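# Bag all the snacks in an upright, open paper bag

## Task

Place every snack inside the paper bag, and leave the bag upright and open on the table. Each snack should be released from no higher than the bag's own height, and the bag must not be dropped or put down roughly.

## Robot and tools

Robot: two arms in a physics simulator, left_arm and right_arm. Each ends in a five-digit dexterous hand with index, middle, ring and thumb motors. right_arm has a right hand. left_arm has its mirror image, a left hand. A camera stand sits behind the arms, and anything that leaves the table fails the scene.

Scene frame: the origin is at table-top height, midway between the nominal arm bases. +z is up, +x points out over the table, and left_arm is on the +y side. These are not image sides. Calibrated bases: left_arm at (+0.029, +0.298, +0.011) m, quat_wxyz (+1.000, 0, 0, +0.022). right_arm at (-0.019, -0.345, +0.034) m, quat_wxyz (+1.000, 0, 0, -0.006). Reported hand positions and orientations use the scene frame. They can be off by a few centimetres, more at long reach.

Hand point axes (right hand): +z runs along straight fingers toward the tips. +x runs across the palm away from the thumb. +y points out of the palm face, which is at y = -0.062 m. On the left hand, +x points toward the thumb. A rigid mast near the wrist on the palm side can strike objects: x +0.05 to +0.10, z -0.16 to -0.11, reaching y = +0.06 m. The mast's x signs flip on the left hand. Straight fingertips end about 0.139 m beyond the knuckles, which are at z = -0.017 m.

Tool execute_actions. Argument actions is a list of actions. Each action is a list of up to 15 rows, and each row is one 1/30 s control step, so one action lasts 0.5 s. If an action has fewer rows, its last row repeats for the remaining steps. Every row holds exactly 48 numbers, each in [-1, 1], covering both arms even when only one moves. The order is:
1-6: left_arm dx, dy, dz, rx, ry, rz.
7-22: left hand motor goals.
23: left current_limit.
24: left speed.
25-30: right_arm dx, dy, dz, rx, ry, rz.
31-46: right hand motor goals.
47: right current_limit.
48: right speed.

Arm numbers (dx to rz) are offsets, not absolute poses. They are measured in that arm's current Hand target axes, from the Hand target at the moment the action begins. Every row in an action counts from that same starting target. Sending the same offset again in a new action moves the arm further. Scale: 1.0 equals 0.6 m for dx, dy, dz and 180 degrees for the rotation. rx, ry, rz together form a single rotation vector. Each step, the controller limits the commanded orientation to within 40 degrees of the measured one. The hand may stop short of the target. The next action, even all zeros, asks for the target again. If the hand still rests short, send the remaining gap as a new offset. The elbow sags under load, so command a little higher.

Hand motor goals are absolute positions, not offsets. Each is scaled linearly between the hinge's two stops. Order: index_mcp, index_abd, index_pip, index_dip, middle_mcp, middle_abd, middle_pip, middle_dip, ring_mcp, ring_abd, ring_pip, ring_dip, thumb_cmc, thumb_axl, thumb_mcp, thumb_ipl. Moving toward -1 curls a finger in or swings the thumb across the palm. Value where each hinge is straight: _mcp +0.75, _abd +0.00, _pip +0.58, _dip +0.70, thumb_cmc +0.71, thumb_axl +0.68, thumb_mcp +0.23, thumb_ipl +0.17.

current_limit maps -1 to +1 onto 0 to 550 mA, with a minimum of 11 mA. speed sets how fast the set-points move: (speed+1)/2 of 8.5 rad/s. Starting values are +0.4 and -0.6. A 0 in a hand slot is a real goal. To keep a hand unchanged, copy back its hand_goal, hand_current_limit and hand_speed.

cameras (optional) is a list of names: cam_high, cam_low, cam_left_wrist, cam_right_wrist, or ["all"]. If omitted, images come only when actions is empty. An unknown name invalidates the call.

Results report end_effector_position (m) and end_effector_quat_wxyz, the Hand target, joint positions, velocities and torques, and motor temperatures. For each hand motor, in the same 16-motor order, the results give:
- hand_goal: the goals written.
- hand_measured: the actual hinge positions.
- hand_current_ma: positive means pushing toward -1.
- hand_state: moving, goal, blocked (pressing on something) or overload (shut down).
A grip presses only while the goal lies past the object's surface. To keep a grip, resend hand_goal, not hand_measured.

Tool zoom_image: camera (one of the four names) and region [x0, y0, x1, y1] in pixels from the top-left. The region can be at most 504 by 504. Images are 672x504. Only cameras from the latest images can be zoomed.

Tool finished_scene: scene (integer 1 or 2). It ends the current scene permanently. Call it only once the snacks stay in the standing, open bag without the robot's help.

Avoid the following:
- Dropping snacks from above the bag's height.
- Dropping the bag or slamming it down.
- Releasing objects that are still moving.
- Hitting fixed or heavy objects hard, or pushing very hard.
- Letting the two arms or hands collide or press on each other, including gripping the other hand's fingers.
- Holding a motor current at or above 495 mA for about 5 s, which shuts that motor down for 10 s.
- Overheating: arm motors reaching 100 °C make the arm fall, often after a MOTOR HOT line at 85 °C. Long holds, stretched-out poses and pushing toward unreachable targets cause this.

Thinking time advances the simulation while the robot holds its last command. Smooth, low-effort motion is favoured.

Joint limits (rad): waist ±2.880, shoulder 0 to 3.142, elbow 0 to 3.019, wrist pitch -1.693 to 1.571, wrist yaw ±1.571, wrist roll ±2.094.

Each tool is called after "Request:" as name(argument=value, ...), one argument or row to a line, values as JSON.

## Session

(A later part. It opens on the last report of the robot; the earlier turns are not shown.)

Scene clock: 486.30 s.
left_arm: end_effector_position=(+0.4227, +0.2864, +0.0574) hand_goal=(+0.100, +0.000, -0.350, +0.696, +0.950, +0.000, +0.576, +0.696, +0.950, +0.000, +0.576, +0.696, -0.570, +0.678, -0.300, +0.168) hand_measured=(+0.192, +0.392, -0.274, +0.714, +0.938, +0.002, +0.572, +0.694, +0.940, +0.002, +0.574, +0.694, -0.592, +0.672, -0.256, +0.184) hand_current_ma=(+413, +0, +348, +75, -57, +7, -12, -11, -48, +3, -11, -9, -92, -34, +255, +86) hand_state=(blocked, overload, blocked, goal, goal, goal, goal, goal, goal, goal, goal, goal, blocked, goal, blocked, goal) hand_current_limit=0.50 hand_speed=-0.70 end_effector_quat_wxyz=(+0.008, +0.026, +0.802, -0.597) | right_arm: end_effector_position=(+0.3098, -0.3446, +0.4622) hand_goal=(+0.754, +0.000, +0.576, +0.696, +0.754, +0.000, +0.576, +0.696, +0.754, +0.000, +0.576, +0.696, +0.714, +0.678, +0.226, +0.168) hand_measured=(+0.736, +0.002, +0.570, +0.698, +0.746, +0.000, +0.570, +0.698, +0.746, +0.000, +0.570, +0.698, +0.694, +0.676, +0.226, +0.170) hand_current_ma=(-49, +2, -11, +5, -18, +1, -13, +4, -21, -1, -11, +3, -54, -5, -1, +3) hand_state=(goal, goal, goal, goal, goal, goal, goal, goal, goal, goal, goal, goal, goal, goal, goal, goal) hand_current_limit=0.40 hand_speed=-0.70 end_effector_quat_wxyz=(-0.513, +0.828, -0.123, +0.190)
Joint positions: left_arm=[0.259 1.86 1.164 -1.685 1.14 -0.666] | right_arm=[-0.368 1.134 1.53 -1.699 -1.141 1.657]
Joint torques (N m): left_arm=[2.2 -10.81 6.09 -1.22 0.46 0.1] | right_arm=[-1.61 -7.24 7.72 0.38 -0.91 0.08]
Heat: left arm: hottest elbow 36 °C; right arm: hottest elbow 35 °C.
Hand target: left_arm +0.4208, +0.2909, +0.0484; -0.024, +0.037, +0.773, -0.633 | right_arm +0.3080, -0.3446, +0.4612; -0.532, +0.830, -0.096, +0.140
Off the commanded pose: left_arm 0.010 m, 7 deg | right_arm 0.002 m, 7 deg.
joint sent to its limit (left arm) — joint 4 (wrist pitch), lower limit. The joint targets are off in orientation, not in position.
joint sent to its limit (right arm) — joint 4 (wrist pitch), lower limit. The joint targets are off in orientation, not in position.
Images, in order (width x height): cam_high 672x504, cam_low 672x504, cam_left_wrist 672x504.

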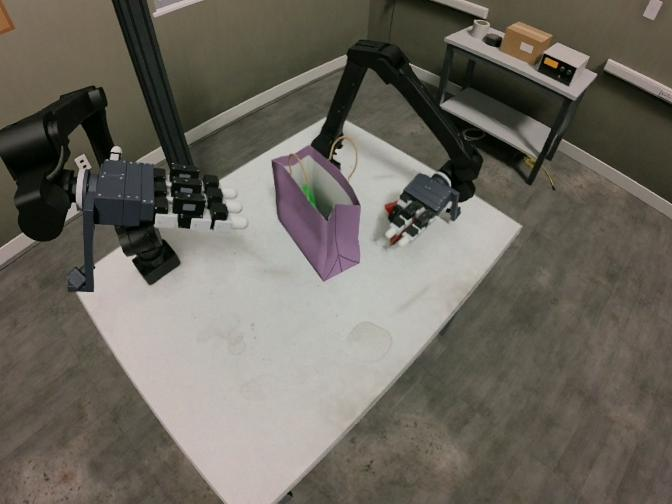

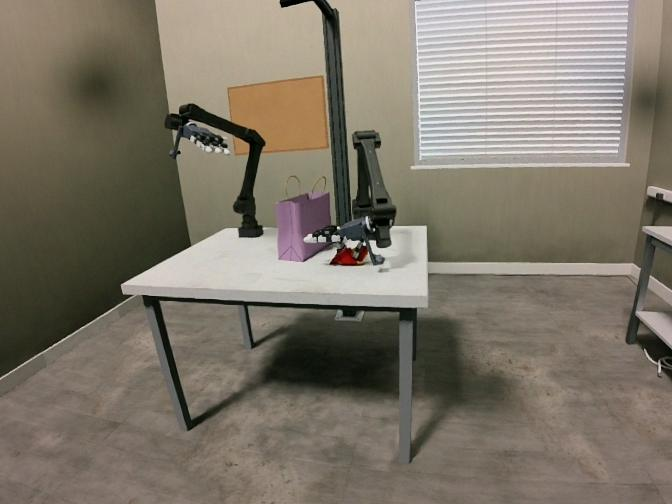

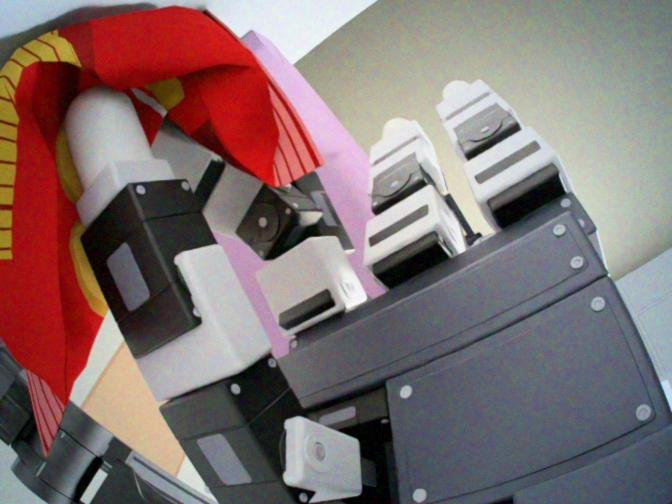

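Request:
execute_actions(
  actions=[
    [[0,-0.0815,-0.0173,0,0,0,0.08,0,-0.42,0.696,0.95,0,0.576,0.696,0.95,0,0.576,0.696,-0.571,0.678,-0.36,0.168,0.55,-0.7,0,0,0,0,0,0,0.754,0,0.576,0.696,0.754,0,0.576,0.696,0.754,0,0.576,0.696,0.714,0.678,0.226,0.168,0.4,-0.7]],
    [[0,-0.13,-0.0277,0,0,0,0.06,0,-0.45,0.696,0.95,0,0.576,0.696,0.95,0,0.576,0.696,-0.571,0.678,-0.38,0.168,0.6,-0.7,0,0,0,0,0,0,0.754,0,0.576,0.696,0.754,0,0.576,0.696,0.754,0,0.576,0.696,0.714,0.678,0.226,0.168,0.4,-0.7]],
  ],
  cameras=["cam_high","cam_low","cam_left_wrist"],
)

Request:
zoom_image(
  camera="cam_low",
  region=[260, 180, 420, 290],
)

Request:
zoom_image(
  camera="cam_high",
  region=[330, 120, 490, 280],
)

Scene clock: 489.37 s.
left_arm: end_effector_position=(+0.4062, +0.2846, +0.1668) hand_goal=(+0.060, +0.000, -0.450, +0.696, +0.950, +0.000, +0.576, +0.696, +0.950, +0.000, +0.576, +0.696, -0.570, +0.678, -0.380, +0.168) hand_measured=(+0.140, +0.672, -0.342, +0.716, +0.938, +0.002, +0.572, +0.694, +0.940, +0.002, +0.574, +0.694, -0.604, +0.664, -0.338, +0.184) hand_current_ma=(+397, +0, +440, +86, -57, +7, -12, -11, -48, +3, -11, -9, -147, -75, +242, +86) hand_state=(blocked, overload, blocked, blocked, goal, goal, goal, goal, goal, goal, goal, goal, blocked, goal, blocked, goal) hand_current_limit=0.60 hand_speed=-0.70 end_effector_quat_wxyz=(+0.037, -0.020, +0.822, -0.568) | right_arm: end_effector_position=(+0.3098, -0.3446, +0.4622) hand_goal=(+0.754, +0.000, +0.576, +0.696, +0.754, +0.000, +0.576, +0.696, +0.754, +0.000, +0.576, +0.696, +0.714, +0.678, +0.226, +0.168) hand_measured=(+0.736, +0.002, +0.570, +0.698, +0.746, +0.000, +0.570, +0.698, +0.746, +0.000, +0.570, +0.698, +0.694, +0.676, +0.226, +0.170) hand_current_ma=(-49, +2, -11, +5, -18, +1, -13, +4, -21, -1, -11, +3, -54, -5, -1, +3) hand_state=(goal, goal, goal, goal, goal, goal, goal, goal, goal, goal, goal, goal, goal, goal, goal, goal) hand_current_limit=0.40 hand_speed=-0.70 end_effector_quat_wxyz=(-0.513, +0.828, -0.123, +0.190)
Joint positions: left_arm=[0.259 1.564 1.165 -1.685 1.155 -0.979] | right_arm=[-0.368 1.134 1.53 -1.699 -1.141 1.657]
Joint torques (N m): left_arm=[1.9 -9.99 10.85 -0.83 0.97 -0.1] | right_arm=[-1.49 -7.47 7.69 0.49 -0.9 0.1]
Heat: left arm: hottest elbow 36 °C; right arm: hottest elbow 35 °C.
Hand target: left_arm +0.4195, +0.2923, +0.1780; -0.024, +0.038, +0.773, -0.633 | right_arm +0.3080, -0.3446, +0.4612; -0.532, +0.830, -0.096, +0.140
Off the commanded pose: left_arm 0.019 m, 13 deg | right_arm 0.002 m, 7 deg.
joint sent to its limit (left arm) — joint 4 (wrist pitch), lower limit. The joint targets are off in orientation, not in position.
joint sent to its limit (right arm) — joint 4 (wrist pitch), lower limit. The joint targets are off in orientation, not in position.
Images, in order (width x height): cam_high 672x504, cam_low 672x504, cam_left_wrist 672x504.

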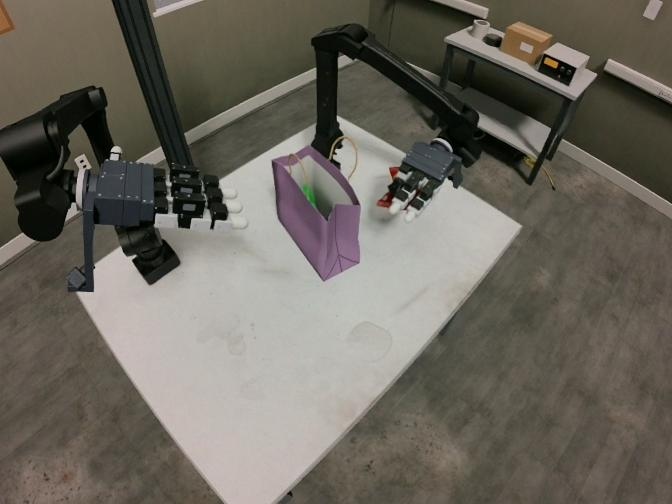

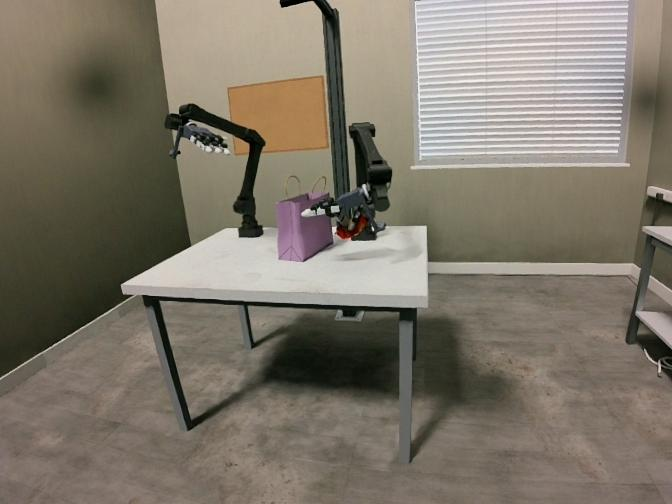

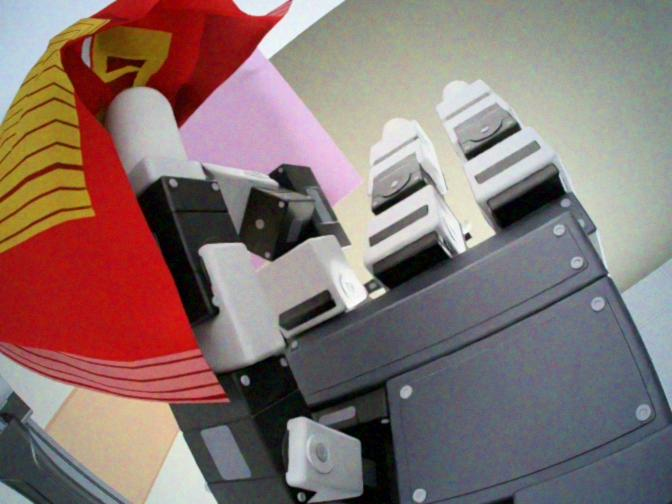

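Scaled by 3.150.

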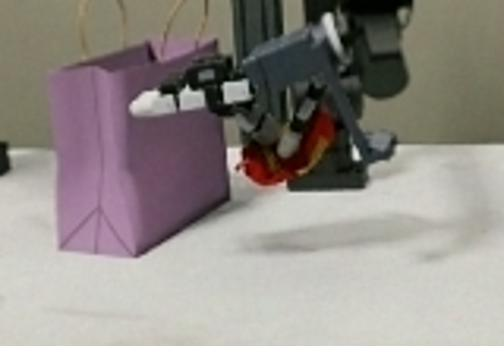

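Scaled by 3.150.

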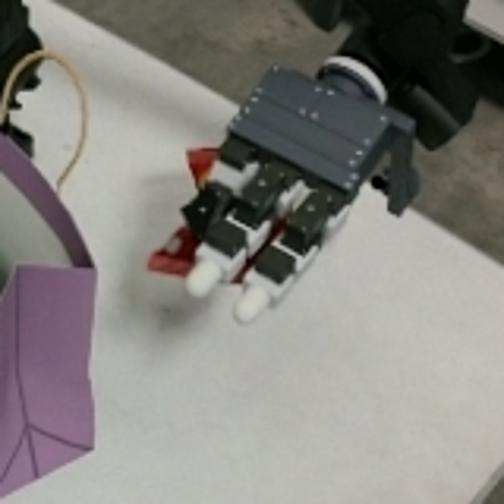

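Request:
execute_actions(
  actions=[
    [[0,0.13,0.0277,0,0,0,0.06,0,-0.45,0.696,0.95,0,0.576,0.696,0.95,0,0.576,0.696,-0.571,0.678,-0.38,0.168,0.6,-0.7,0,0,0,0,0,0,0.754,0,0.576,0.696,0.754,0,0.576,0.696,0.754,0,0.576,0.696,0.714,0.678,0.226,0.168,0.4,-0.7]],
    [[0,0.04,0.0085,0,0,0,0.08,0,-0.42,0.696,0.95,0,0.576,0.696,0.95,0,0.576,0.696,-0.571,0.678,-0.36,0.168,0.5,-0.7,0,0,0,0,0,0,0.754,0,0.576,0.696,0.754,0,0.576,0.696,0.754,0,0.576,0.696,0.714,0.678,0.226,0.168,0.4,-0.7]],
    [[0,0.0,0.0,0,0,0,0.2,0,0.0,0.696,0.95,0,0.576,0.696,0.95,0,0.576,0.696,-0.571,0.678,0.0,0.168,0.5,-0.6,0,0,0,0,0,0,0.754,0,0.576,0.696,0.754,0,0.576,0.696,0.754,0,0.576,0.696,0.714,0.678,0.226,0.168,0.4,-0.7]],
    [[0,0.0,0.0,0,0,0,0.233,0,0.576,0.696,0.95,0,0.576,0.696,0.95,0,0.576,0.696,-0.571,0.678,0.226,0.168,0.45,-0.6,0,0,0,0,0,0,0.754,0,0.576,0.696,0.754,0,0.576,0.696,0.754,0,0.576,0.696,0.714,0.678,0.226,0.168,0.4,-0.7]],
    [[0,-0.1304,-0.0277,0,0,0,0.5,0,0.576,0.696,0.95,0,0.576,0.696,0.95,0,0.576,0.696,-0.571,0.678,0.226,0.168,0.45,-0.6,0,0,0,0,0,0,0.754,0,0.576,0.696,0.754,0,0.576,0.696,0.754,0,0.576,0.696,0.714,0.678,0.226,0.168,0.4,-0.7]],
  ],
  cameras=["cam_high","cam_low","cam_left_wrist"],
)

Request:
zoom_image(
  camera="cam_low",
  region=[260, 180, 420, 290],
)

Request:
zoom_image(
  camera="cam_high",
  region=[330, 140, 490, 300],
)

Scene clock: 493.47 s.
left_arm: end_effector_position=(+0.4095, +0.2856, +0.1463) hand_goal=(+0.500, +0.000, +0.576, +0.696, +0.950, +0.000, +0.576, +0.696, +0.950, +0.000, +0.576, +0.696, -0.570, +0.678, +0.226, +0.168) hand_measured=(+0.482, +0.774, +0.568, +0.698, +0.938, +0.002, +0.572, +0.694, +0.940, +0.002, +0.574, +0.694, -0.572, +0.676, +0.222, +0.168) hand_current_ma=(-81, +0, -28, +5, -57, +7, -12, -11, -48, +3, -11, -9, -8, -9, -23, +1) hand_state=(goal, overload, goal, goal, goal, goal, goal, goal, goal, goal, goal, goal, goal, goal, goal, goal) hand_current_limit=0.45 hand_speed=-0.60 end_effector_quat_wxyz=(+0.030, -0.011, +0.819, -0.573) | right_arm: end_effector_position=(+0.3098, -0.3446, +0.4622) hand_goal=(+0.754, +0.000, +0.576, +0.696, +0.754, +0.000, +0.576, +0.696, +0.754, +0.000, +0.576, +0.696, +0.714, +0.678, +0.226, +0.168) hand_measured=(+0.736, +0.002, +0.570, +0.698, +0.746, +0.000, +0.570, +0.698, +0.746, +0.000, +0.570, +0.698, +0.694, +0.676, +0.226, +0.170) hand_current_ma=(-49, +2, -11, +5, -18, +1, -13, +4, -21, -1, -11, +3, -54, -5, -1, +3) hand_state=(goal, goal, goal, goal, goal, goal, goal, goal, goal, goal, goal, goal, goal, goal, goal, goal) hand_current_limit=0.40 hand_speed=-0.70 end_effector_quat_wxyz=(-0.513, +0.828, -0.123, +0.190)
Joint positions: left_arm=[0.26 1.615 1.159 -1.685 1.151 -0.918] | right_arm=[-0.368 1.134 1.53 -1.699 -1.141 1.657]
Joint torques (N m): left_arm=[1.73 -10.4 9.76 -0.87 0.87 -0.08] | right_arm=[-1.14 -7.53 7.83 0.51 -0.87 0.12]
Heat: left arm: hottest elbow 36 °C; right arm: hottest elbow 35 °C.
Hand target: left_arm +0.4198, +0.2919, +0.1538; -0.024, +0.038, +0.773, -0.633 | right_arm +0.3080, -0.3446, +0.4612; -0.532, +0.830, -0.096, +0.140
Off the commanded pose: left_arm 0.014 m, 12 deg | right_arm 0.002 m, 7 deg.
joint sent to its limit (left arm) — joint 4 (wrist pitch), lower limit. The joint targets are off in orientation, not in position.
joint sent to its limit (right arm) — joint 4 (wrist pitch), lower limit. The joint targets are off in orientation, not in position.
Images, in order (width x height): cam_high 672x504, cam_low 672x504, cam_left_wrist 672x504.

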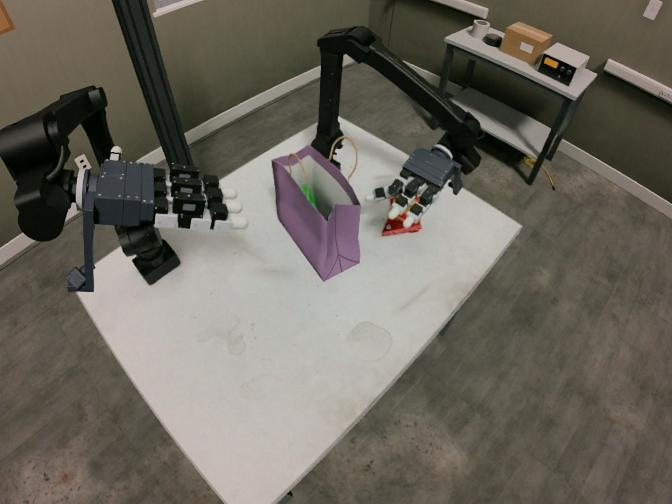

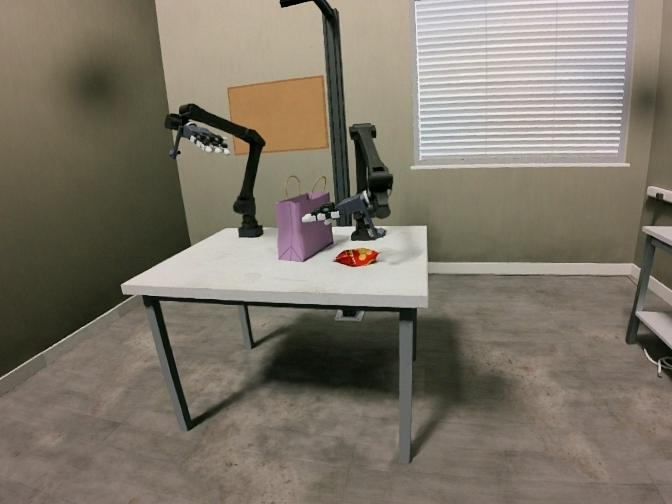

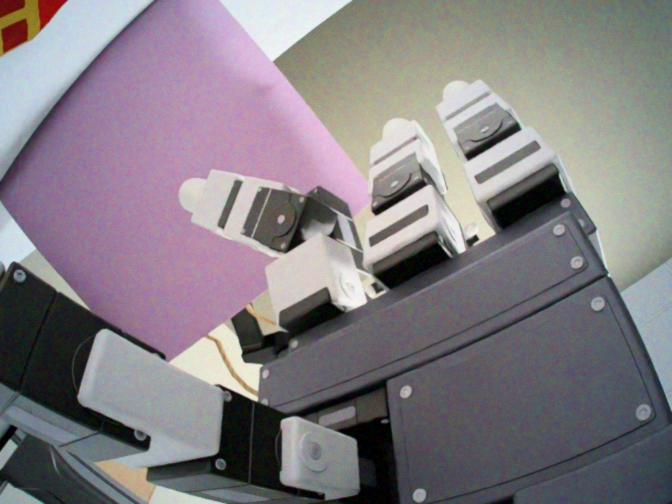

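Scaled by 3.150.

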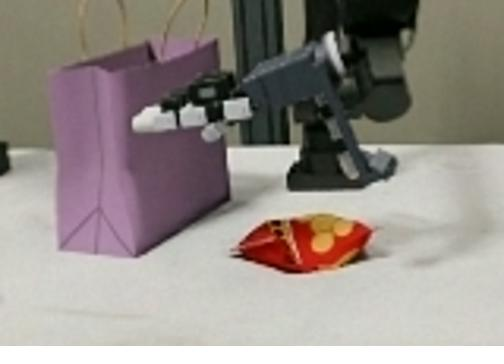

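Scaled by 3.150.

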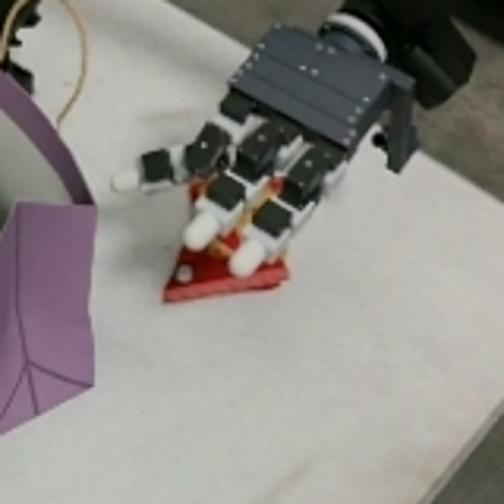

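Request:
execute_actions(
  actions=[],
)

Scene clock: 496.00 s.
left_arm: end_effector_position=(+0.4095, +0.2856, +0.1463) hand_goal=(+0.500, +0.000, +0.576, +0.696, +0.950, +0.000, +0.576, +0.696, +0.950, +0.000, +0.576, +0.696, -0.570, +0.678, +0.226, +0.168) hand_measured=(+0.482, +0.774, +0.568, +0.698, +0.938, +0.002, +0.572, +0.694, +0.940, +0.002, +0.574, +0.694, -0.572, +0.676, +0.222, +0.168) hand_current_ma=(-81, +0, -28, +5, -57, +7, -12, -11, -48, +3, -11, -9, -8, -9, -23, +1) hand_state=(goal, overload, goal, goal, goal, goal, goal, goal, goal, goal, goal, goal, goal, goal, goal, goal) hand_current_limit=0.45 hand_speed=-0.60 end_effector_quat_wxyz=(+0.030, -0.011, +0.819, -0.573) | right_arm: end_effector_position=(+0.3098, -0.3446, +0.4622) hand_goal=(+0.754, +0.000, +0.576, +0.696, +0.754, +0.000, +0.576, +0.696, +0.754, +0.000, +0.576, +0.696, +0.714, +0.678, +0.226, +0.168) hand_measured=(+0.736, +0.002, +0.570, +0.698, +0.746, +0.000, +0.570, +0.698, +0.746, +0.000, +0.570, +0.698, +0.694, +0.676, +0.226, +0.170) hand_current_ma=(-49, +2, -11, +5, -18, +1, -13, +4, -21, -1, -11, +3, -54, -5, -1, +3) hand_state=(goal, goal, goal, goal, goal, goal, goal, goal, goal, goal, goal, goal, goal, goal, goal, goal) hand_current_limit=0.40 hand_speed=-0.70 end_effector_quat_wxyz=(-0.513, +0.828, -0.123, +0.190)
Joint positions: left_arm=[0.26 1.615 1.159 -1.685 1.151 -0.919] | right_arm=[-0.368 1.134 1.53 -1.699 -1.141 1.657]
Joint velocities: within noise
Joint torques (N m): left_arm=[1.73 -10.34 9.74 -0.94 0.88 -0.07] | right_arm=[-1.44 -8.18 7.75 0.34 -0.9 0.13]
Motor temperatures (°C): left_arm=[25 27 36 21 26 25] | right_arm=[26 29 35 25 30 23]
Heat: left arm: hottest elbow 36 °C; right arm: hottest elbow 35 °C.
Hand target: left_arm +0.4198, +0.2920, +0.1538; -0.024, +0.038, +0.773, -0.633 | right_arm +0.3080, -0.3446, +0.4612; -0.532, +0.830, -0.096, +0.140
Off the commanded pose: left_arm 0.014 m, 12 deg | right_arm 0.002 m, 7 deg.

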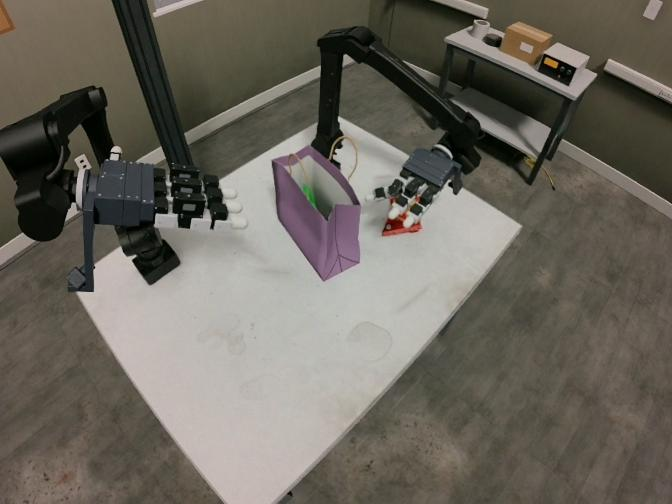

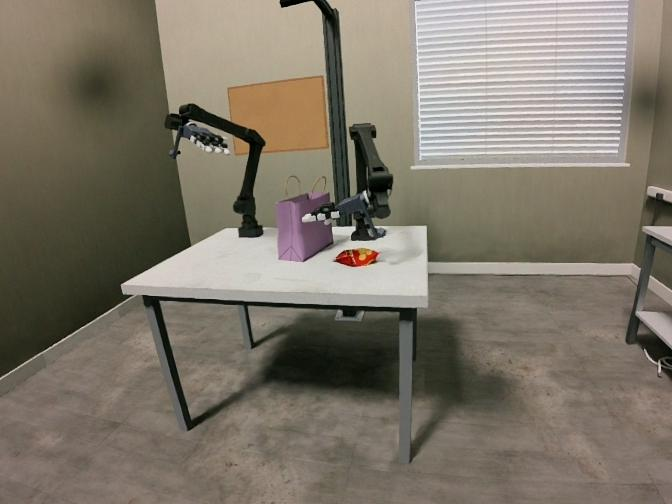

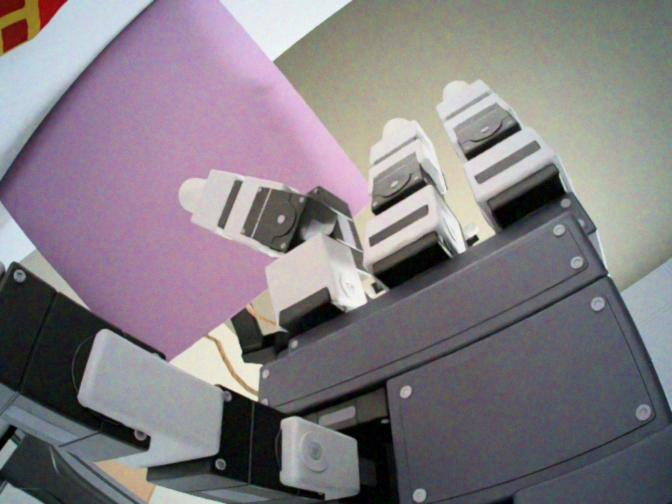

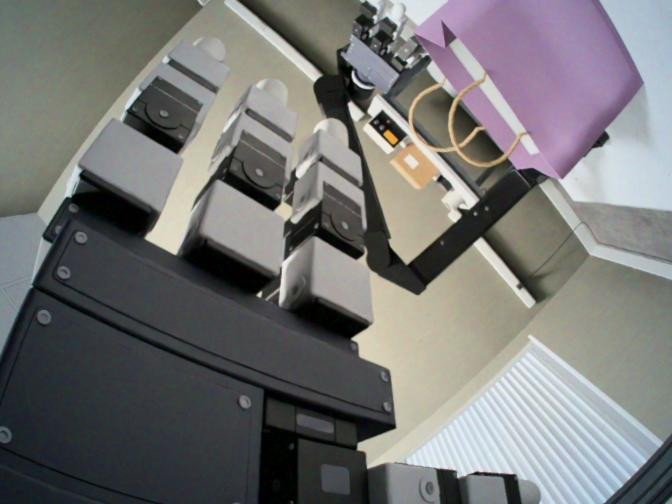

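Request:
execute_actions(
  actions=[
    [[-0.0076,-0.1744,0.0512,0,0,0,0.6,0,0.576,0.696,0.75,0,0.576,0.696,0.75,0,0.576,0.696,-0.57,0.678,0.226,0.168,0.45,-0.6,0,0,0,0,0,0,0.754,0,0.576,0.696,0.754,0,0.576,0.696,0.754,0,0.576,0.696,0.714,0.678,0.226,0.168,0.4,-0.7]],
    [[-0.006,-0.1932,0.0266,0,0,0,0.75,0,0.576,0.696,0.75,0,0.576,0.696,0.75,0,0.576,0.696,0.0,0.678,0.226,0.168,0.45,-0.6,0,0,0,0,0,0,0.754,0,0.576,0.696,0.754,0,0.576,0.696,0.754,0,0.576,0.696,0.714,0.678,0.226,0.168,0.4,-0.7]],
  ],
  cameras=["cam_high","cam_low"],
)

Scene clock: 498.43 s.
left_arm: end_effector_position=(+0.4072, +0.2011, +0.3500) hand_goal=(+0.750, +0.000, +0.576, +0.696, +0.750, +0.000, +0.576, +0.696, +0.750, +0.000, +0.576, +0.696, +0.000, +0.678, +0.226, +0.168) hand_measured=(+0.730, +0.774, +0.568, +0.698, +0.740, +0.002, +0.572, +0.694, +0.740, +0.002, +0.574, +0.694, -0.014, +0.676, +0.222, +0.168) hand_current_ma=(-86, +0, -28, +5, -48, +7, -12, -11, -42, +3, -11, -9, -55, -9, -18, +1) hand_state=(goal, overload, goal, goal, goal, goal, goal, goal, goal, goal, goal, goal, goal, goal, goal, goal) hand_current_limit=0.45 hand_speed=-0.60 end_effector_quat_wxyz=(+0.050, -0.028, +0.794, -0.606) | right_arm: end_effector_position=(+0.3098, -0.3446, +0.4622) hand_goal=(+0.754, +0.000, +0.576, +0.696, +0.754, +0.000, +0.576, +0.696, +0.754, +0.000, +0.576, +0.696, +0.714, +0.678, +0.226, +0.168) hand_measured=(+0.736, +0.002, +0.570, +0.698, +0.746, +0.000, +0.570, +0.698, +0.746, +0.000, +0.570, +0.698, +0.694, +0.676, +0.226, +0.170) hand_current_ma=(-49, +2, -11, +5, -18, +1, -13, +4, -21, -1, -11, +3, -54, -5, -1, +3) hand_state=(goal, goal, goal, goal, goal, goal, goal, goal, goal, goal, goal, goal, goal, goal, goal, goal) hand_current_limit=0.40 hand_speed=-0.70 end_effector_quat_wxyz=(-0.513, +0.828, -0.123, +0.190)
Joint positions: left_arm=[0.086 1.35 1.419 -1.685 1.306 -1.477] | right_arm=[-0.368 1.134 1.53 -1.699 -1.141 1.657]
Joint torques (N m): left_arm=[1.14 -7.24 12.42 -0.08 1.21 -0.11] | right_arm=[-0.79 -7.77 7.61 0.31 -0.89 0.1]
Heat: left arm: hottest elbow 36 °C; right arm: hottest elbow 35 °C.
Hand target: left_arm +0.4178, +0.2023, +0.3608; -0.024, +0.038, +0.773, -0.633 | right_arm +0.3080, -0.3446, +0.4612; -0.532, +0.830, -0.096, +0.140
Off the commanded pose: left_arm 0.015 m, 12 deg | right_arm 0.002 m, 7 deg.
joint sent to its limit (left arm) — joint 4 (wrist pitch), lower limit. The joint targets are off in orientation, not in position.
joint sent to its limit (right arm) — joint 4 (wrist pitch), lower limit. The joint targets are off in orientation, not in position.
Images, in order (width x height): cam_high 672x504, cam_low 672x504.

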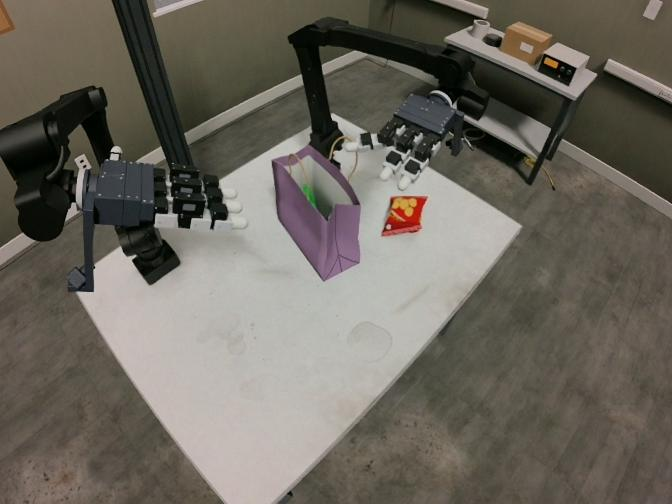

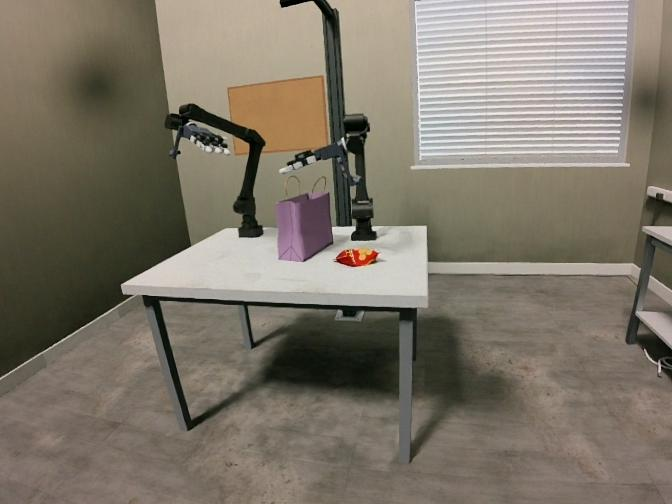

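Request:
zoom_image(
  camera="cam_high",
  region=[340, 150, 480, 260],
)

Request:
zoom_image(
  camera="cam_low",
  region=[260, 180, 440, 290],
)

Scaled by 3.600.

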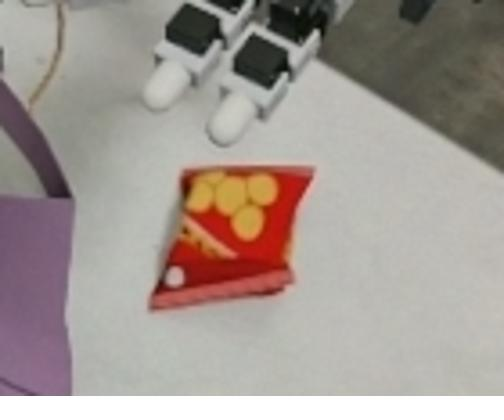

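Scaled by 2.800.

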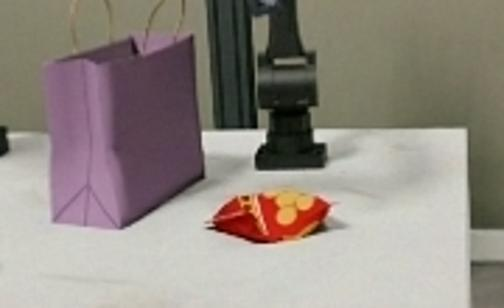

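Request:
execute_actions(
  actions=[
    [[0.0058,-0.0613,-0.0257,-0.1444,0,0,0.75,0,0.576,0.696,0.75,0,0.576,0.696,0.75,0,0.576,0.696,0.714,0.678,0.226,0.168,0.45,-0.6,0,0,0,0,0,0,0.754,0,0.576,0.696,0.754,0,0.576,0.696,0.754,0,0.576,0.696,0.714,0.678,0.226,0.168,0.4,-0.7]],
    [[0.0112,0.02,-0.0256,-0.1444,0,0,0.75,0,0.576,0.696,0.75,0,0.576,0.696,0.75,0,0.576,0.696,0.714,0.678,0.226,0.168,0.45,-0.6,0,0,0,0,0,0,0.754,0,0.576,0.696,0.754,0,0.576,0.696,0.754,0,0.576,0.696,0.714,0.678,0.226,0.168,0.4,-0.7]],
    [[0.003,0.0372,0,-0.1444,0,0,0.75,0,0.576,0.696,0.75,0,0.576,0.696,0.75,0,0.576,0.696,0.714,0.678,0.226,0.168,0.45,-0.6,0,0,0,0,0,0,0.754,0,0.576,0.696,0.754,0,0.576,0.696,0.754,0,0.576,0.696,0.714,0.678,0.226,0.168,0.4,-0.7]],
  ],
  cameras=["cam_high","cam_low"],
)

Scene clock: 504.63 s.
left_arm: end_effector_position=(+0.4083, +0.2515, +0.3936) hand_goal=(+0.750, +0.000, +0.576, +0.696, +0.750, +0.000, +0.576, +0.696, +0.750, +0.000, +0.576, +0.696, +0.714, +0.678, +0.226, +0.168) hand_measured=(+0.746, +0.770, +0.574, +0.698, +0.746, +0.002, +0.574, +0.694, +0.746, +0.002, +0.574, +0.694, +0.712, +0.676, +0.222, +0.168) hand_current_ma=(-17, +0, -9, +5, -15, +7, -6, -10, -13, +3, -6, -8, -10, -9, -17, +1) hand_state=(goal, overload, goal, goal, goal, goal, goal, goal, goal, goal, goal, goal, goal, goal, goal, goal) hand_current_limit=0.45 hand_speed=-0.60 end_effector_quat_wxyz=(+0.097, +0.049, +0.994, -0.015) | right_arm: end_effector_position=(+0.3098, -0.3446, +0.4622) hand_goal=(+0.754, +0.000, +0.576, +0.696, +0.754, +0.000, +0.576, +0.696, +0.754, +0.000, +0.576, +0.696, +0.714, +0.678, +0.226, +0.168) hand_measured=(+0.736, +0.002, +0.570, +0.698, +0.746, +0.000, +0.570, +0.698, +0.746, +0.000, +0.570, +0.698, +0.694, +0.676, +0.226, +0.170) hand_current_ma=(-49, +2, -11, +5, -18, +1, -13, +4, -21, -1, -11, +3, -54, -5, -1, +3) hand_state=(goal, goal, goal, goal, goal, goal, goal, goal, goal, goal, goal, goal, goal, goal, goal, goal) hand_current_limit=0.40 hand_speed=-0.70 end_effector_quat_wxyz=(-0.513, +0.828, -0.123, +0.190)
Joint positions: left_arm=[-0.381 1.345 1.655 -1.685 -0.026 -1.807] | right_arm=[-0.368 1.134 1.53 -1.699 -1.141 1.657]
Joint torques (N m): left_arm=[1.2 -8 9.09 0.39 -0.36 -0.03] | right_arm=[-0.97 -7.47 7.84 0.44 -0.92 0.11]
Heat: left arm: hottest elbow 36 °C; right arm: hottest elbow 35 °C.
Hand target: left_arm +0.4097, +0.2505, +0.3896; +0.005, +0.044, +0.999, -0.005 | right_arm +0.3080, -0.3446, +0.4612; -0.532, +0.830, -0.096, +0.140
Off the commanded pose: left_arm 0.004 m, 11 deg | right_arm 0.002 m, 7 deg.
joint sent to its limit (left arm) — joint 4 (wrist pitch), lower limit. The joint targets are off in orientation, not in position.
joint sent to its limit (right arm) — joint 4 (wrist pitch), lower limit. The joint targets are off in orientation, not in position.
Images, in order (width x height): cam_high 672x504, cam_low 672x504.

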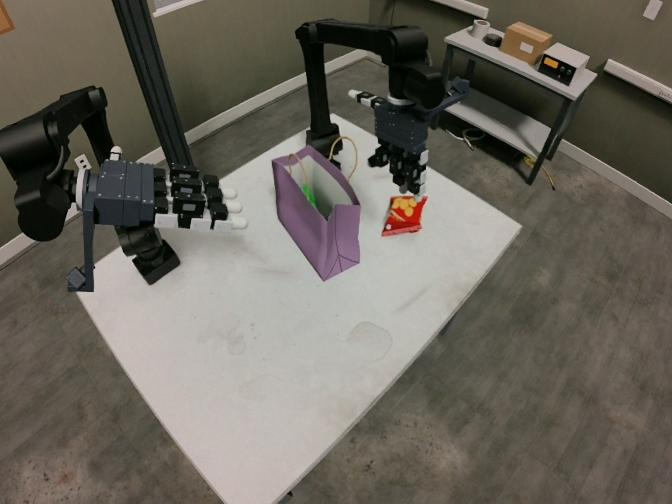

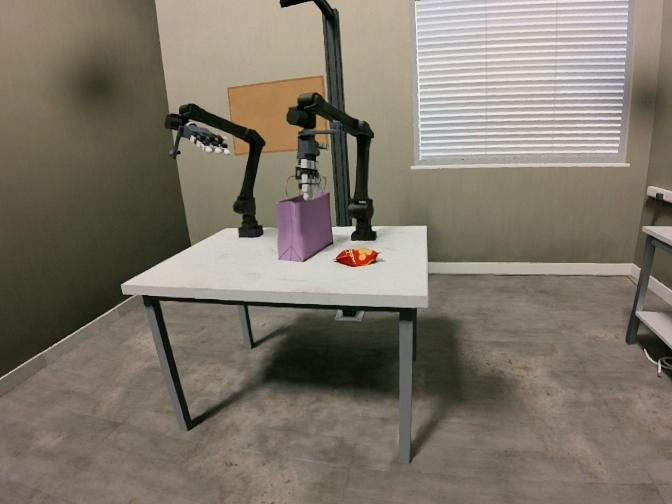

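Request:
execute_actions(
  actions=[
    [[0,0,0,0,0,0,-0.62,0,0.576,0.696,0.85,0,0.576,0.696,0.85,0,0.576,0.696,0.714,0.678,-0.11,-0.156,0.45,-0.6,0,0,0,0,0,0,0.754,0,0.576,0.696,0.754,0,0.576,0.696,0.754,0,0.576,0.696,0.714,0.678,0.226,0.168,0.4,-0.7]],
    [[0,0,0,0,0,0,-0.62,0,0.576,0.696,0.85,0,0.576,0.696,0.85,0,0.576,0.696,0.5,0.678,-0.11,-0.156,0.45,-0.6,0,0,0,0,0,0,0.754,0,0.576,0.696,0.754,0,0.576,0.696,0.754,0,0.576,0.696,0.714,0.678,0.226,0.168,0.4,-0.7]],
  ],
  cameras=["cam_high","cam_left_wrist"],
)

Scene clock: 511.60 s.
left_arm: end_effector_position=(+0.4083, +0.2517, +0.3937) hand_goal=(-0.620, +0.000, +0.576, +0.696, +0.850, +0.000, +0.576, +0.696, +0.850, +0.000, +0.576, +0.696, +0.500, +0.678, -0.110, -0.156) hand_measured=(-0.598, +0.770, +0.576, +0.698, +0.842, +0.002, +0.574, +0.694, +0.844, +0.002, +0.574, +0.694, +0.504, +0.676, -0.110, -0.154) hand_current_ma=(+103, +0, -1, +5, -32, +7, -6, -10, -28, +3, -6, -8, +12, -8, -4, +8) hand_state=(blocked, overload, goal, goal, goal, goal, goal, goal, goal, goal, goal, goal, goal, goal, goal, goal) hand_current_limit=0.45 hand_speed=-0.60 end_effector_quat_wxyz=(+0.098, +0.049, +0.994, -0.015) | right_arm: end_effector_position=(+0.3098, -0.3446, +0.4622) hand_goal=(+0.754, +0.000, +0.576, +0.696, +0.754, +0.000, +0.576, +0.696, +0.754, +0.000, +0.576, +0.696, +0.714, +0.678, +0.226, +0.168) hand_measured=(+0.736, +0.002, +0.570, +0.698, +0.746, +0.000, +0.570, +0.698, +0.746, +0.000, +0.570, +0.698, +0.694, +0.676, +0.226, +0.170) hand_current_ma=(-49, +2, -11, +5, -18, +1, -13, +4, -21, -1, -11, +3, -54, -5, -1, +3) hand_state=(goal, goal, goal, goal, goal, goal, goal, goal, goal, goal, goal, goal, goal, goal, goal, goal) hand_current_limit=0.40 hand_speed=-0.70 end_effector_quat_wxyz=(-0.513, +0.828, -0.123, +0.190)
Joint positions: left_arm=[-0.381 1.345 1.655 -1.685 -0.028 -1.808] | right_arm=[-0.368 1.134 1.53 -1.699 -1.141 1.657]
Joint torques (N m): left_arm=[1.08 -7.77 9.03 0.39 -0.42 -0.02] | right_arm=[-0.73 -7.24 7.73 0.38 -0.92 0.09]
Heat: left arm: hottest elbow 36 °C; right arm: hottest elbow 36 °C.
Hand target: left_arm +0.4097, +0.2505, +0.3897; +0.005, +0.044, +0.999, -0.005 | right_arm +0.3080, -0.3446, +0.4612; -0.532, +0.830, -0.096, +0.140
Off the commanded pose: left_arm 0.004 m, 11 deg | right_arm 0.002 m, 7 deg.
joint sent to its limit (left arm) — joint 4 (wrist pitch), lower limit. The joint targets are off in orientation, not in position.
joint sent to its limit (right arm) — joint 4 (wrist pitch), lower limit. The joint targets are off in orientation, not in position.
Images, in order (width x height): cam_high 672x504, cam_left_wrist 672x504.

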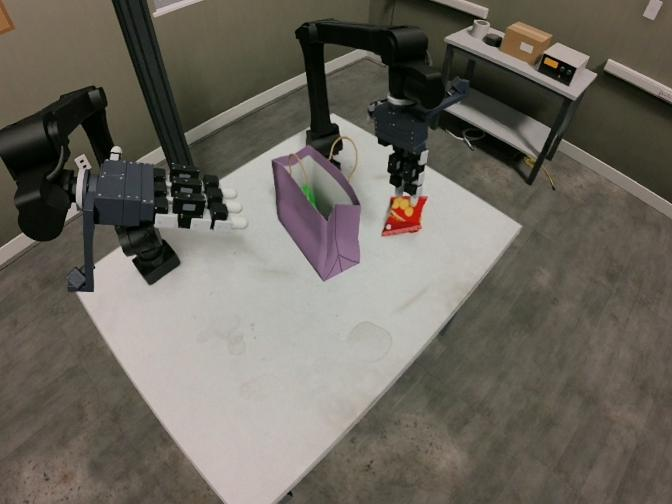

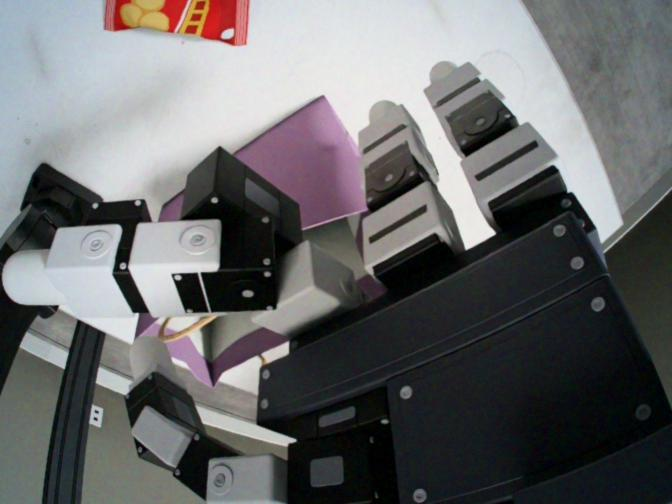

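Request:
execute_actions(
  actions=[
    [[0,0,0,0,0,0,-0.62,0,0.576,0.696,0.85,0,0.576,0.696,0.85,0,0.576,0.696,0.1,0.678,-0.11,-0.156,0.45,-0.7,0,0,0,0,0,0,0.754,0,0.576,0.696,0.754,0,0.576,0.696,0.754,0,0.576,0.696,0.714,0.678,0.226,0.168,0.4,-0.7]],
  ],
  cameras=["cam_left_wrist"],
)

Request:
execute_actions(
  actions=[
    [[0,0,0,0,0,0,-0.62,0,0.576,0.696,0.85,0,0.576,0.696,0.85,0,0.576,0.696,-0.1,0.678,-0.11,-0.156,0.45,-0.7,0,0,0,0,0,0,0.754,0,0.576,0.696,0.754,0,0.576,0.696,0.754,0,0.576,0.696,0.714,0.678,0.226,0.168,0.4,-0.7]],
  ],
  cameras=["cam_left_wrist"],
)

Scene clock: 512.93 s.
left_arm: end_effector_position=(+0.4083, +0.2517, +0.3937) hand_goal=(-0.620, +0.000, +0.576, +0.696, +0.850, +0.000, +0.576, +0.696, +0.850, +0.000, +0.576, +0.696, +0.100, +0.678, -0.110, -0.156) hand_measured=(-0.598, +0.680, +0.576, +0.698, +0.842, +0.002, +0.574, +0.694, +0.844, +0.002, +0.574, +0.694, +0.120, +0.684, -0.110, -0.154) hand_current_ma=(+103, +0, +3, +5, -32, +7, -6, -10, -28, +3, -6, -8, +82, +28, -2, +8) hand_state=(blocked, overload, goal, goal, goal, goal, goal, goal, goal, goal, goal, goal, goal, goal, goal, goal) hand_current_limit=0.45 hand_speed=-0.70 end_effector_quat_wxyz=(+0.098, +0.048, +0.994, -0.015) | right_arm: end_effector_position=(+0.3098, -0.3446, +0.4622) hand_goal=(+0.754, +0.000, +0.576, +0.696, +0.754, +0.000, +0.576, +0.696, +0.754, +0.000, +0.576, +0.696, +0.714, +0.678, +0.226, +0.168) hand_measured=(+0.736, +0.002, +0.570, +0.698, +0.746, +0.000, +0.570, +0.698, +0.746, +0.000, +0.570, +0.698, +0.694, +0.676, +0.226, +0.170) hand_current_ma=(-49, +2, -11, +5, -18, +1, -13, +4, -21, -1, -11, +3, -54, -5, -1, +3) hand_state=(goal, goal, goal, goal, goal, goal, goal, goal, goal, goal, goal, goal, goal, goal, goal, goal) hand_current_limit=0.40 hand_speed=-0.70 end_effector_quat_wxyz=(-0.513, +0.828, -0.123, +0.190)
Joint positions: left_arm=[-0.381 1.345 1.655 -1.685 -0.028 -1.809] | right_arm=[-0.368 1.134 1.53 -1.699 -1.141 1.657]
Joint torques (N m): left_arm=[1.14 -7.82 9.05 0.35 -0.44 0.01] | right_arm=[-1.44 -7.71 7.75 0.4 -0.9 0.08]
Heat: left arm: hottest elbow 35 °C; right arm: hottest elbow 36 °C.
Hand target: left_arm +0.4097, +0.2505, +0.3896; +0.005, +0.044, +0.999, -0.005 | right_arm +0.3080, -0.3446, +0.4612; -0.532, +0.830, -0.096, +0.140
Off the commanded pose: left_arm 0.004 m, 11 deg | right_arm 0.002 m, 7 deg.
joint sent to its limit (left arm) — joint 4 (wrist pitch), lower limit. The joint targets are off in orientation, not in position.
joint sent to its limit (right arm) — joint 4 (wrist pitch), lower limit. The joint targets are off in orientation, not in position.
Images, in order (width x height): cam_left_wrist 672x504.

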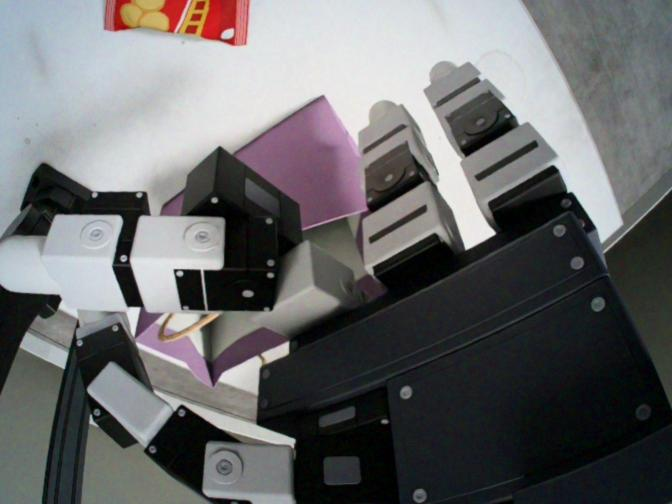

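Scene clock: 513.73 s.
left_arm: end_effector_position=(+0.4083, +0.2517, +0.3937) hand_goal=(-0.620, +0.000, +0.576, +0.696, +0.850, +0.000, +0.576, +0.696, +0.850, +0.000, +0.576, +0.696, -0.100, +0.678, -0.110, -0.156) hand_measured=(-0.598, +0.286, +0.578, +0.698, +0.842, +0.002, +0.574, +0.694, +0.844, +0.002, +0.574, +0.694, -0.080, +0.688, -0.110, -0.154) hand_current_ma=(+103, +0, +9, +5, -32, +7, -6, -10, -28, +3, -6, -8, +83, +47, +1, +11) hand_state=(blocked, overload, goal, goal, goal, goal, goal, goal, goal, goal, goal, goal, goal, goal, goal, goal) hand_current_limit=0.45 hand_speed=-0.70 end_effector_quat_wxyz=(+0.098, +0.048, +0.994, -0.015) | right_arm: end_effector_position=(+0.3098, -0.3446, +0.4622) hand_goal=(+0.754, +0.000, +0.576, +0.696, +0.754, +0.000, +0.576, +0.696, +0.754, +0.000, +0.576, +0.696, +0.714, +0.678, +0.226, +0.168) hand_measured=(+0.736, +0.002, +0.570, +0.698, +0.746, +0.000, +0.570, +0.698, +0.746, +0.000, +0.570, +0.698, +0.694, +0.676, +0.226, +0.170) hand_current_ma=(-49, +2, -11, +5, -18, +1, -13, +4, -21, -1, -11, +3, -54, -5, -1, +3) hand_state=(goal, goal, goal, goal, goal, goal, goal, goal, goal, goal, goal, goal, goal, goal, goal, goal) hand_current_limit=0.40 hand_speed=-0.70 end_effector_quat_wxyz=(-0.513, +0.828, -0.123, +0.190)
Joint positions: left_arm=[-0.381 1.345 1.655 -1.685 -0.028 -1.809] | right_arm=[-0.368 1.134 1.53 -1.699 -1.141 1.657]
Joint torques (N m): left_arm=[1.2 -7.71 9.07 0.36 -0.46 0.01] | right_arm=[-1.38 -8.23 7.73 0.5 -0.9 0.13]
Heat: left arm: hottest elbow 35 °C; right arm: hottest elbow 36 °C.
Hand target: left_arm +0.4097, +0.2505, +0.3897; +0.005, +0.044, +0.999, -0.005 | right_arm +0.3080, -0.3446, +0.4612; -0.532, +0.830, -0.096, +0.140
Off the commanded pose: left_arm 0.004 m, 11 deg | right_arm 0.002 m, 7 deg.
joint sent to its limit (left arm) — joint 4 (wrist pitch), lower limit. The joint targets are off in orientation, not in position.
joint sent to its limit (right arm) — joint 4 (wrist pitch), lower limit. The joint targets are off in orientation, not in position.
Images, in order (width x height): cam_left_wrist 672x504.

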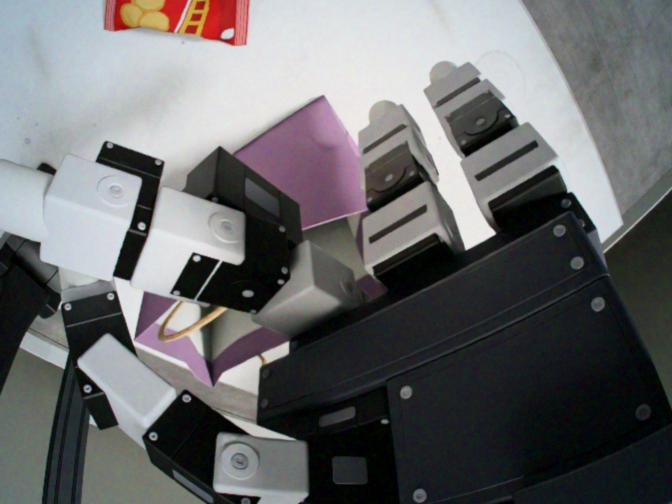

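Request:
execute_actions(
  actions=[
    [[0,0,0,0,0,0,-0.62,0,0.576,0.696,0.85,0,0.576,0.696,0.85,0,0.576,0.696,-0.23,0.678,-0.11,-0.156,0.45,-0.7,0,0,0,0,0,0,0.754,0,0.576,0.696,0.754,0,0.576,0.696,0.754,0,0.576,0.696,0.714,0.678,0.226,0.168,0.4,-0.7]],
  ],
)

Scene clock: 514.80 s.
left_arm: end_effector_position=(+0.4083, +0.2517, +0.3937) hand_goal=(-0.620, +0.000, +0.576, +0.696, +0.850, +0.000, +0.576, +0.696, +0.850, +0.000, +0.576, +0.696, -0.230, +0.678, -0.110, -0.156) hand_measured=(-0.598, +0.024, +0.578, +0.698, +0.842, +0.002, +0.574, +0.694, +0.844, +0.002, +0.574, +0.694, -0.210, +0.688, -0.110, -0.154) hand_current_ma=(+103, +0, +10, +5, -32, +7, -6, -10, -28, +3, -6, -8, +81, +45, +1, +10) hand_state=(blocked, overload, goal, goal, goal, goal, goal, goal, goal, goal, goal, goal, goal, goal, goal, goal) hand_current_limit=0.45 hand_speed=-0.70 end_effector_quat_wxyz=(+0.098, +0.048, +0.994, -0.015) | right_arm: end_effector_position=(+0.3098, -0.3446, +0.4622) hand_goal=(+0.754, +0.000, +0.576, +0.696, +0.754, +0.000, +0.576, +0.696, +0.754, +0.000, +0.576, +0.696, +0.714, +0.678, +0.226, +0.168) hand_measured=(+0.736, +0.002, +0.570, +0.698, +0.746, +0.000, +0.570, +0.698, +0.746, +0.000, +0.570, +0.698, +0.694, +0.676, +0.226, +0.170) hand_current_ma=(-49, +2, -11, +5, -18, +1, -13, +4, -21, -1, -11, +3, -54, -5, -1, +3) hand_state=(goal, goal, goal, goal, goal, goal, goal, goal, goal, goal, goal, goal, goal, goal, goal, goal) hand_current_limit=0.40 hand_speed=-0.70 end_effector_quat_wxyz=(-0.513, +0.828, -0.123, +0.190)
Joint positions: left_arm=[-0.381 1.345 1.655 -1.685 -0.028 -1.809] | right_arm=[-0.368 1.134 1.53 -1.699 -1.141 1.657]
Joint torques (N m): left_arm=[1.26 -7.88 9.07 0.36 -0.48 0.01] | right_arm=[-1.03 -7.82 7.71 0.57 -0.9 0.13]
Heat: left arm: hottest elbow 35 °C; right arm: hottest elbow 36 °C.
Hand target: left_arm +0.4097, +0.2505, +0.3897; +0.005, +0.044, +0.999, -0.005 | right_arm +0.3080, -0.3446, +0.4612; -0.532, +0.830, -0.096, +0.140
Off the commanded pose: left_arm 0.004 m, 11 deg | right_arm 0.002 m, 7 deg.
joint sent to its limit (left arm) — joint 4 (wrist pitch), lower limit. The joint targets are off in orientation, not in position.
joint sent to its limit (right arm) — joint 4 (wrist pitch), lower limit. The joint targets are off in orientation, not in position.


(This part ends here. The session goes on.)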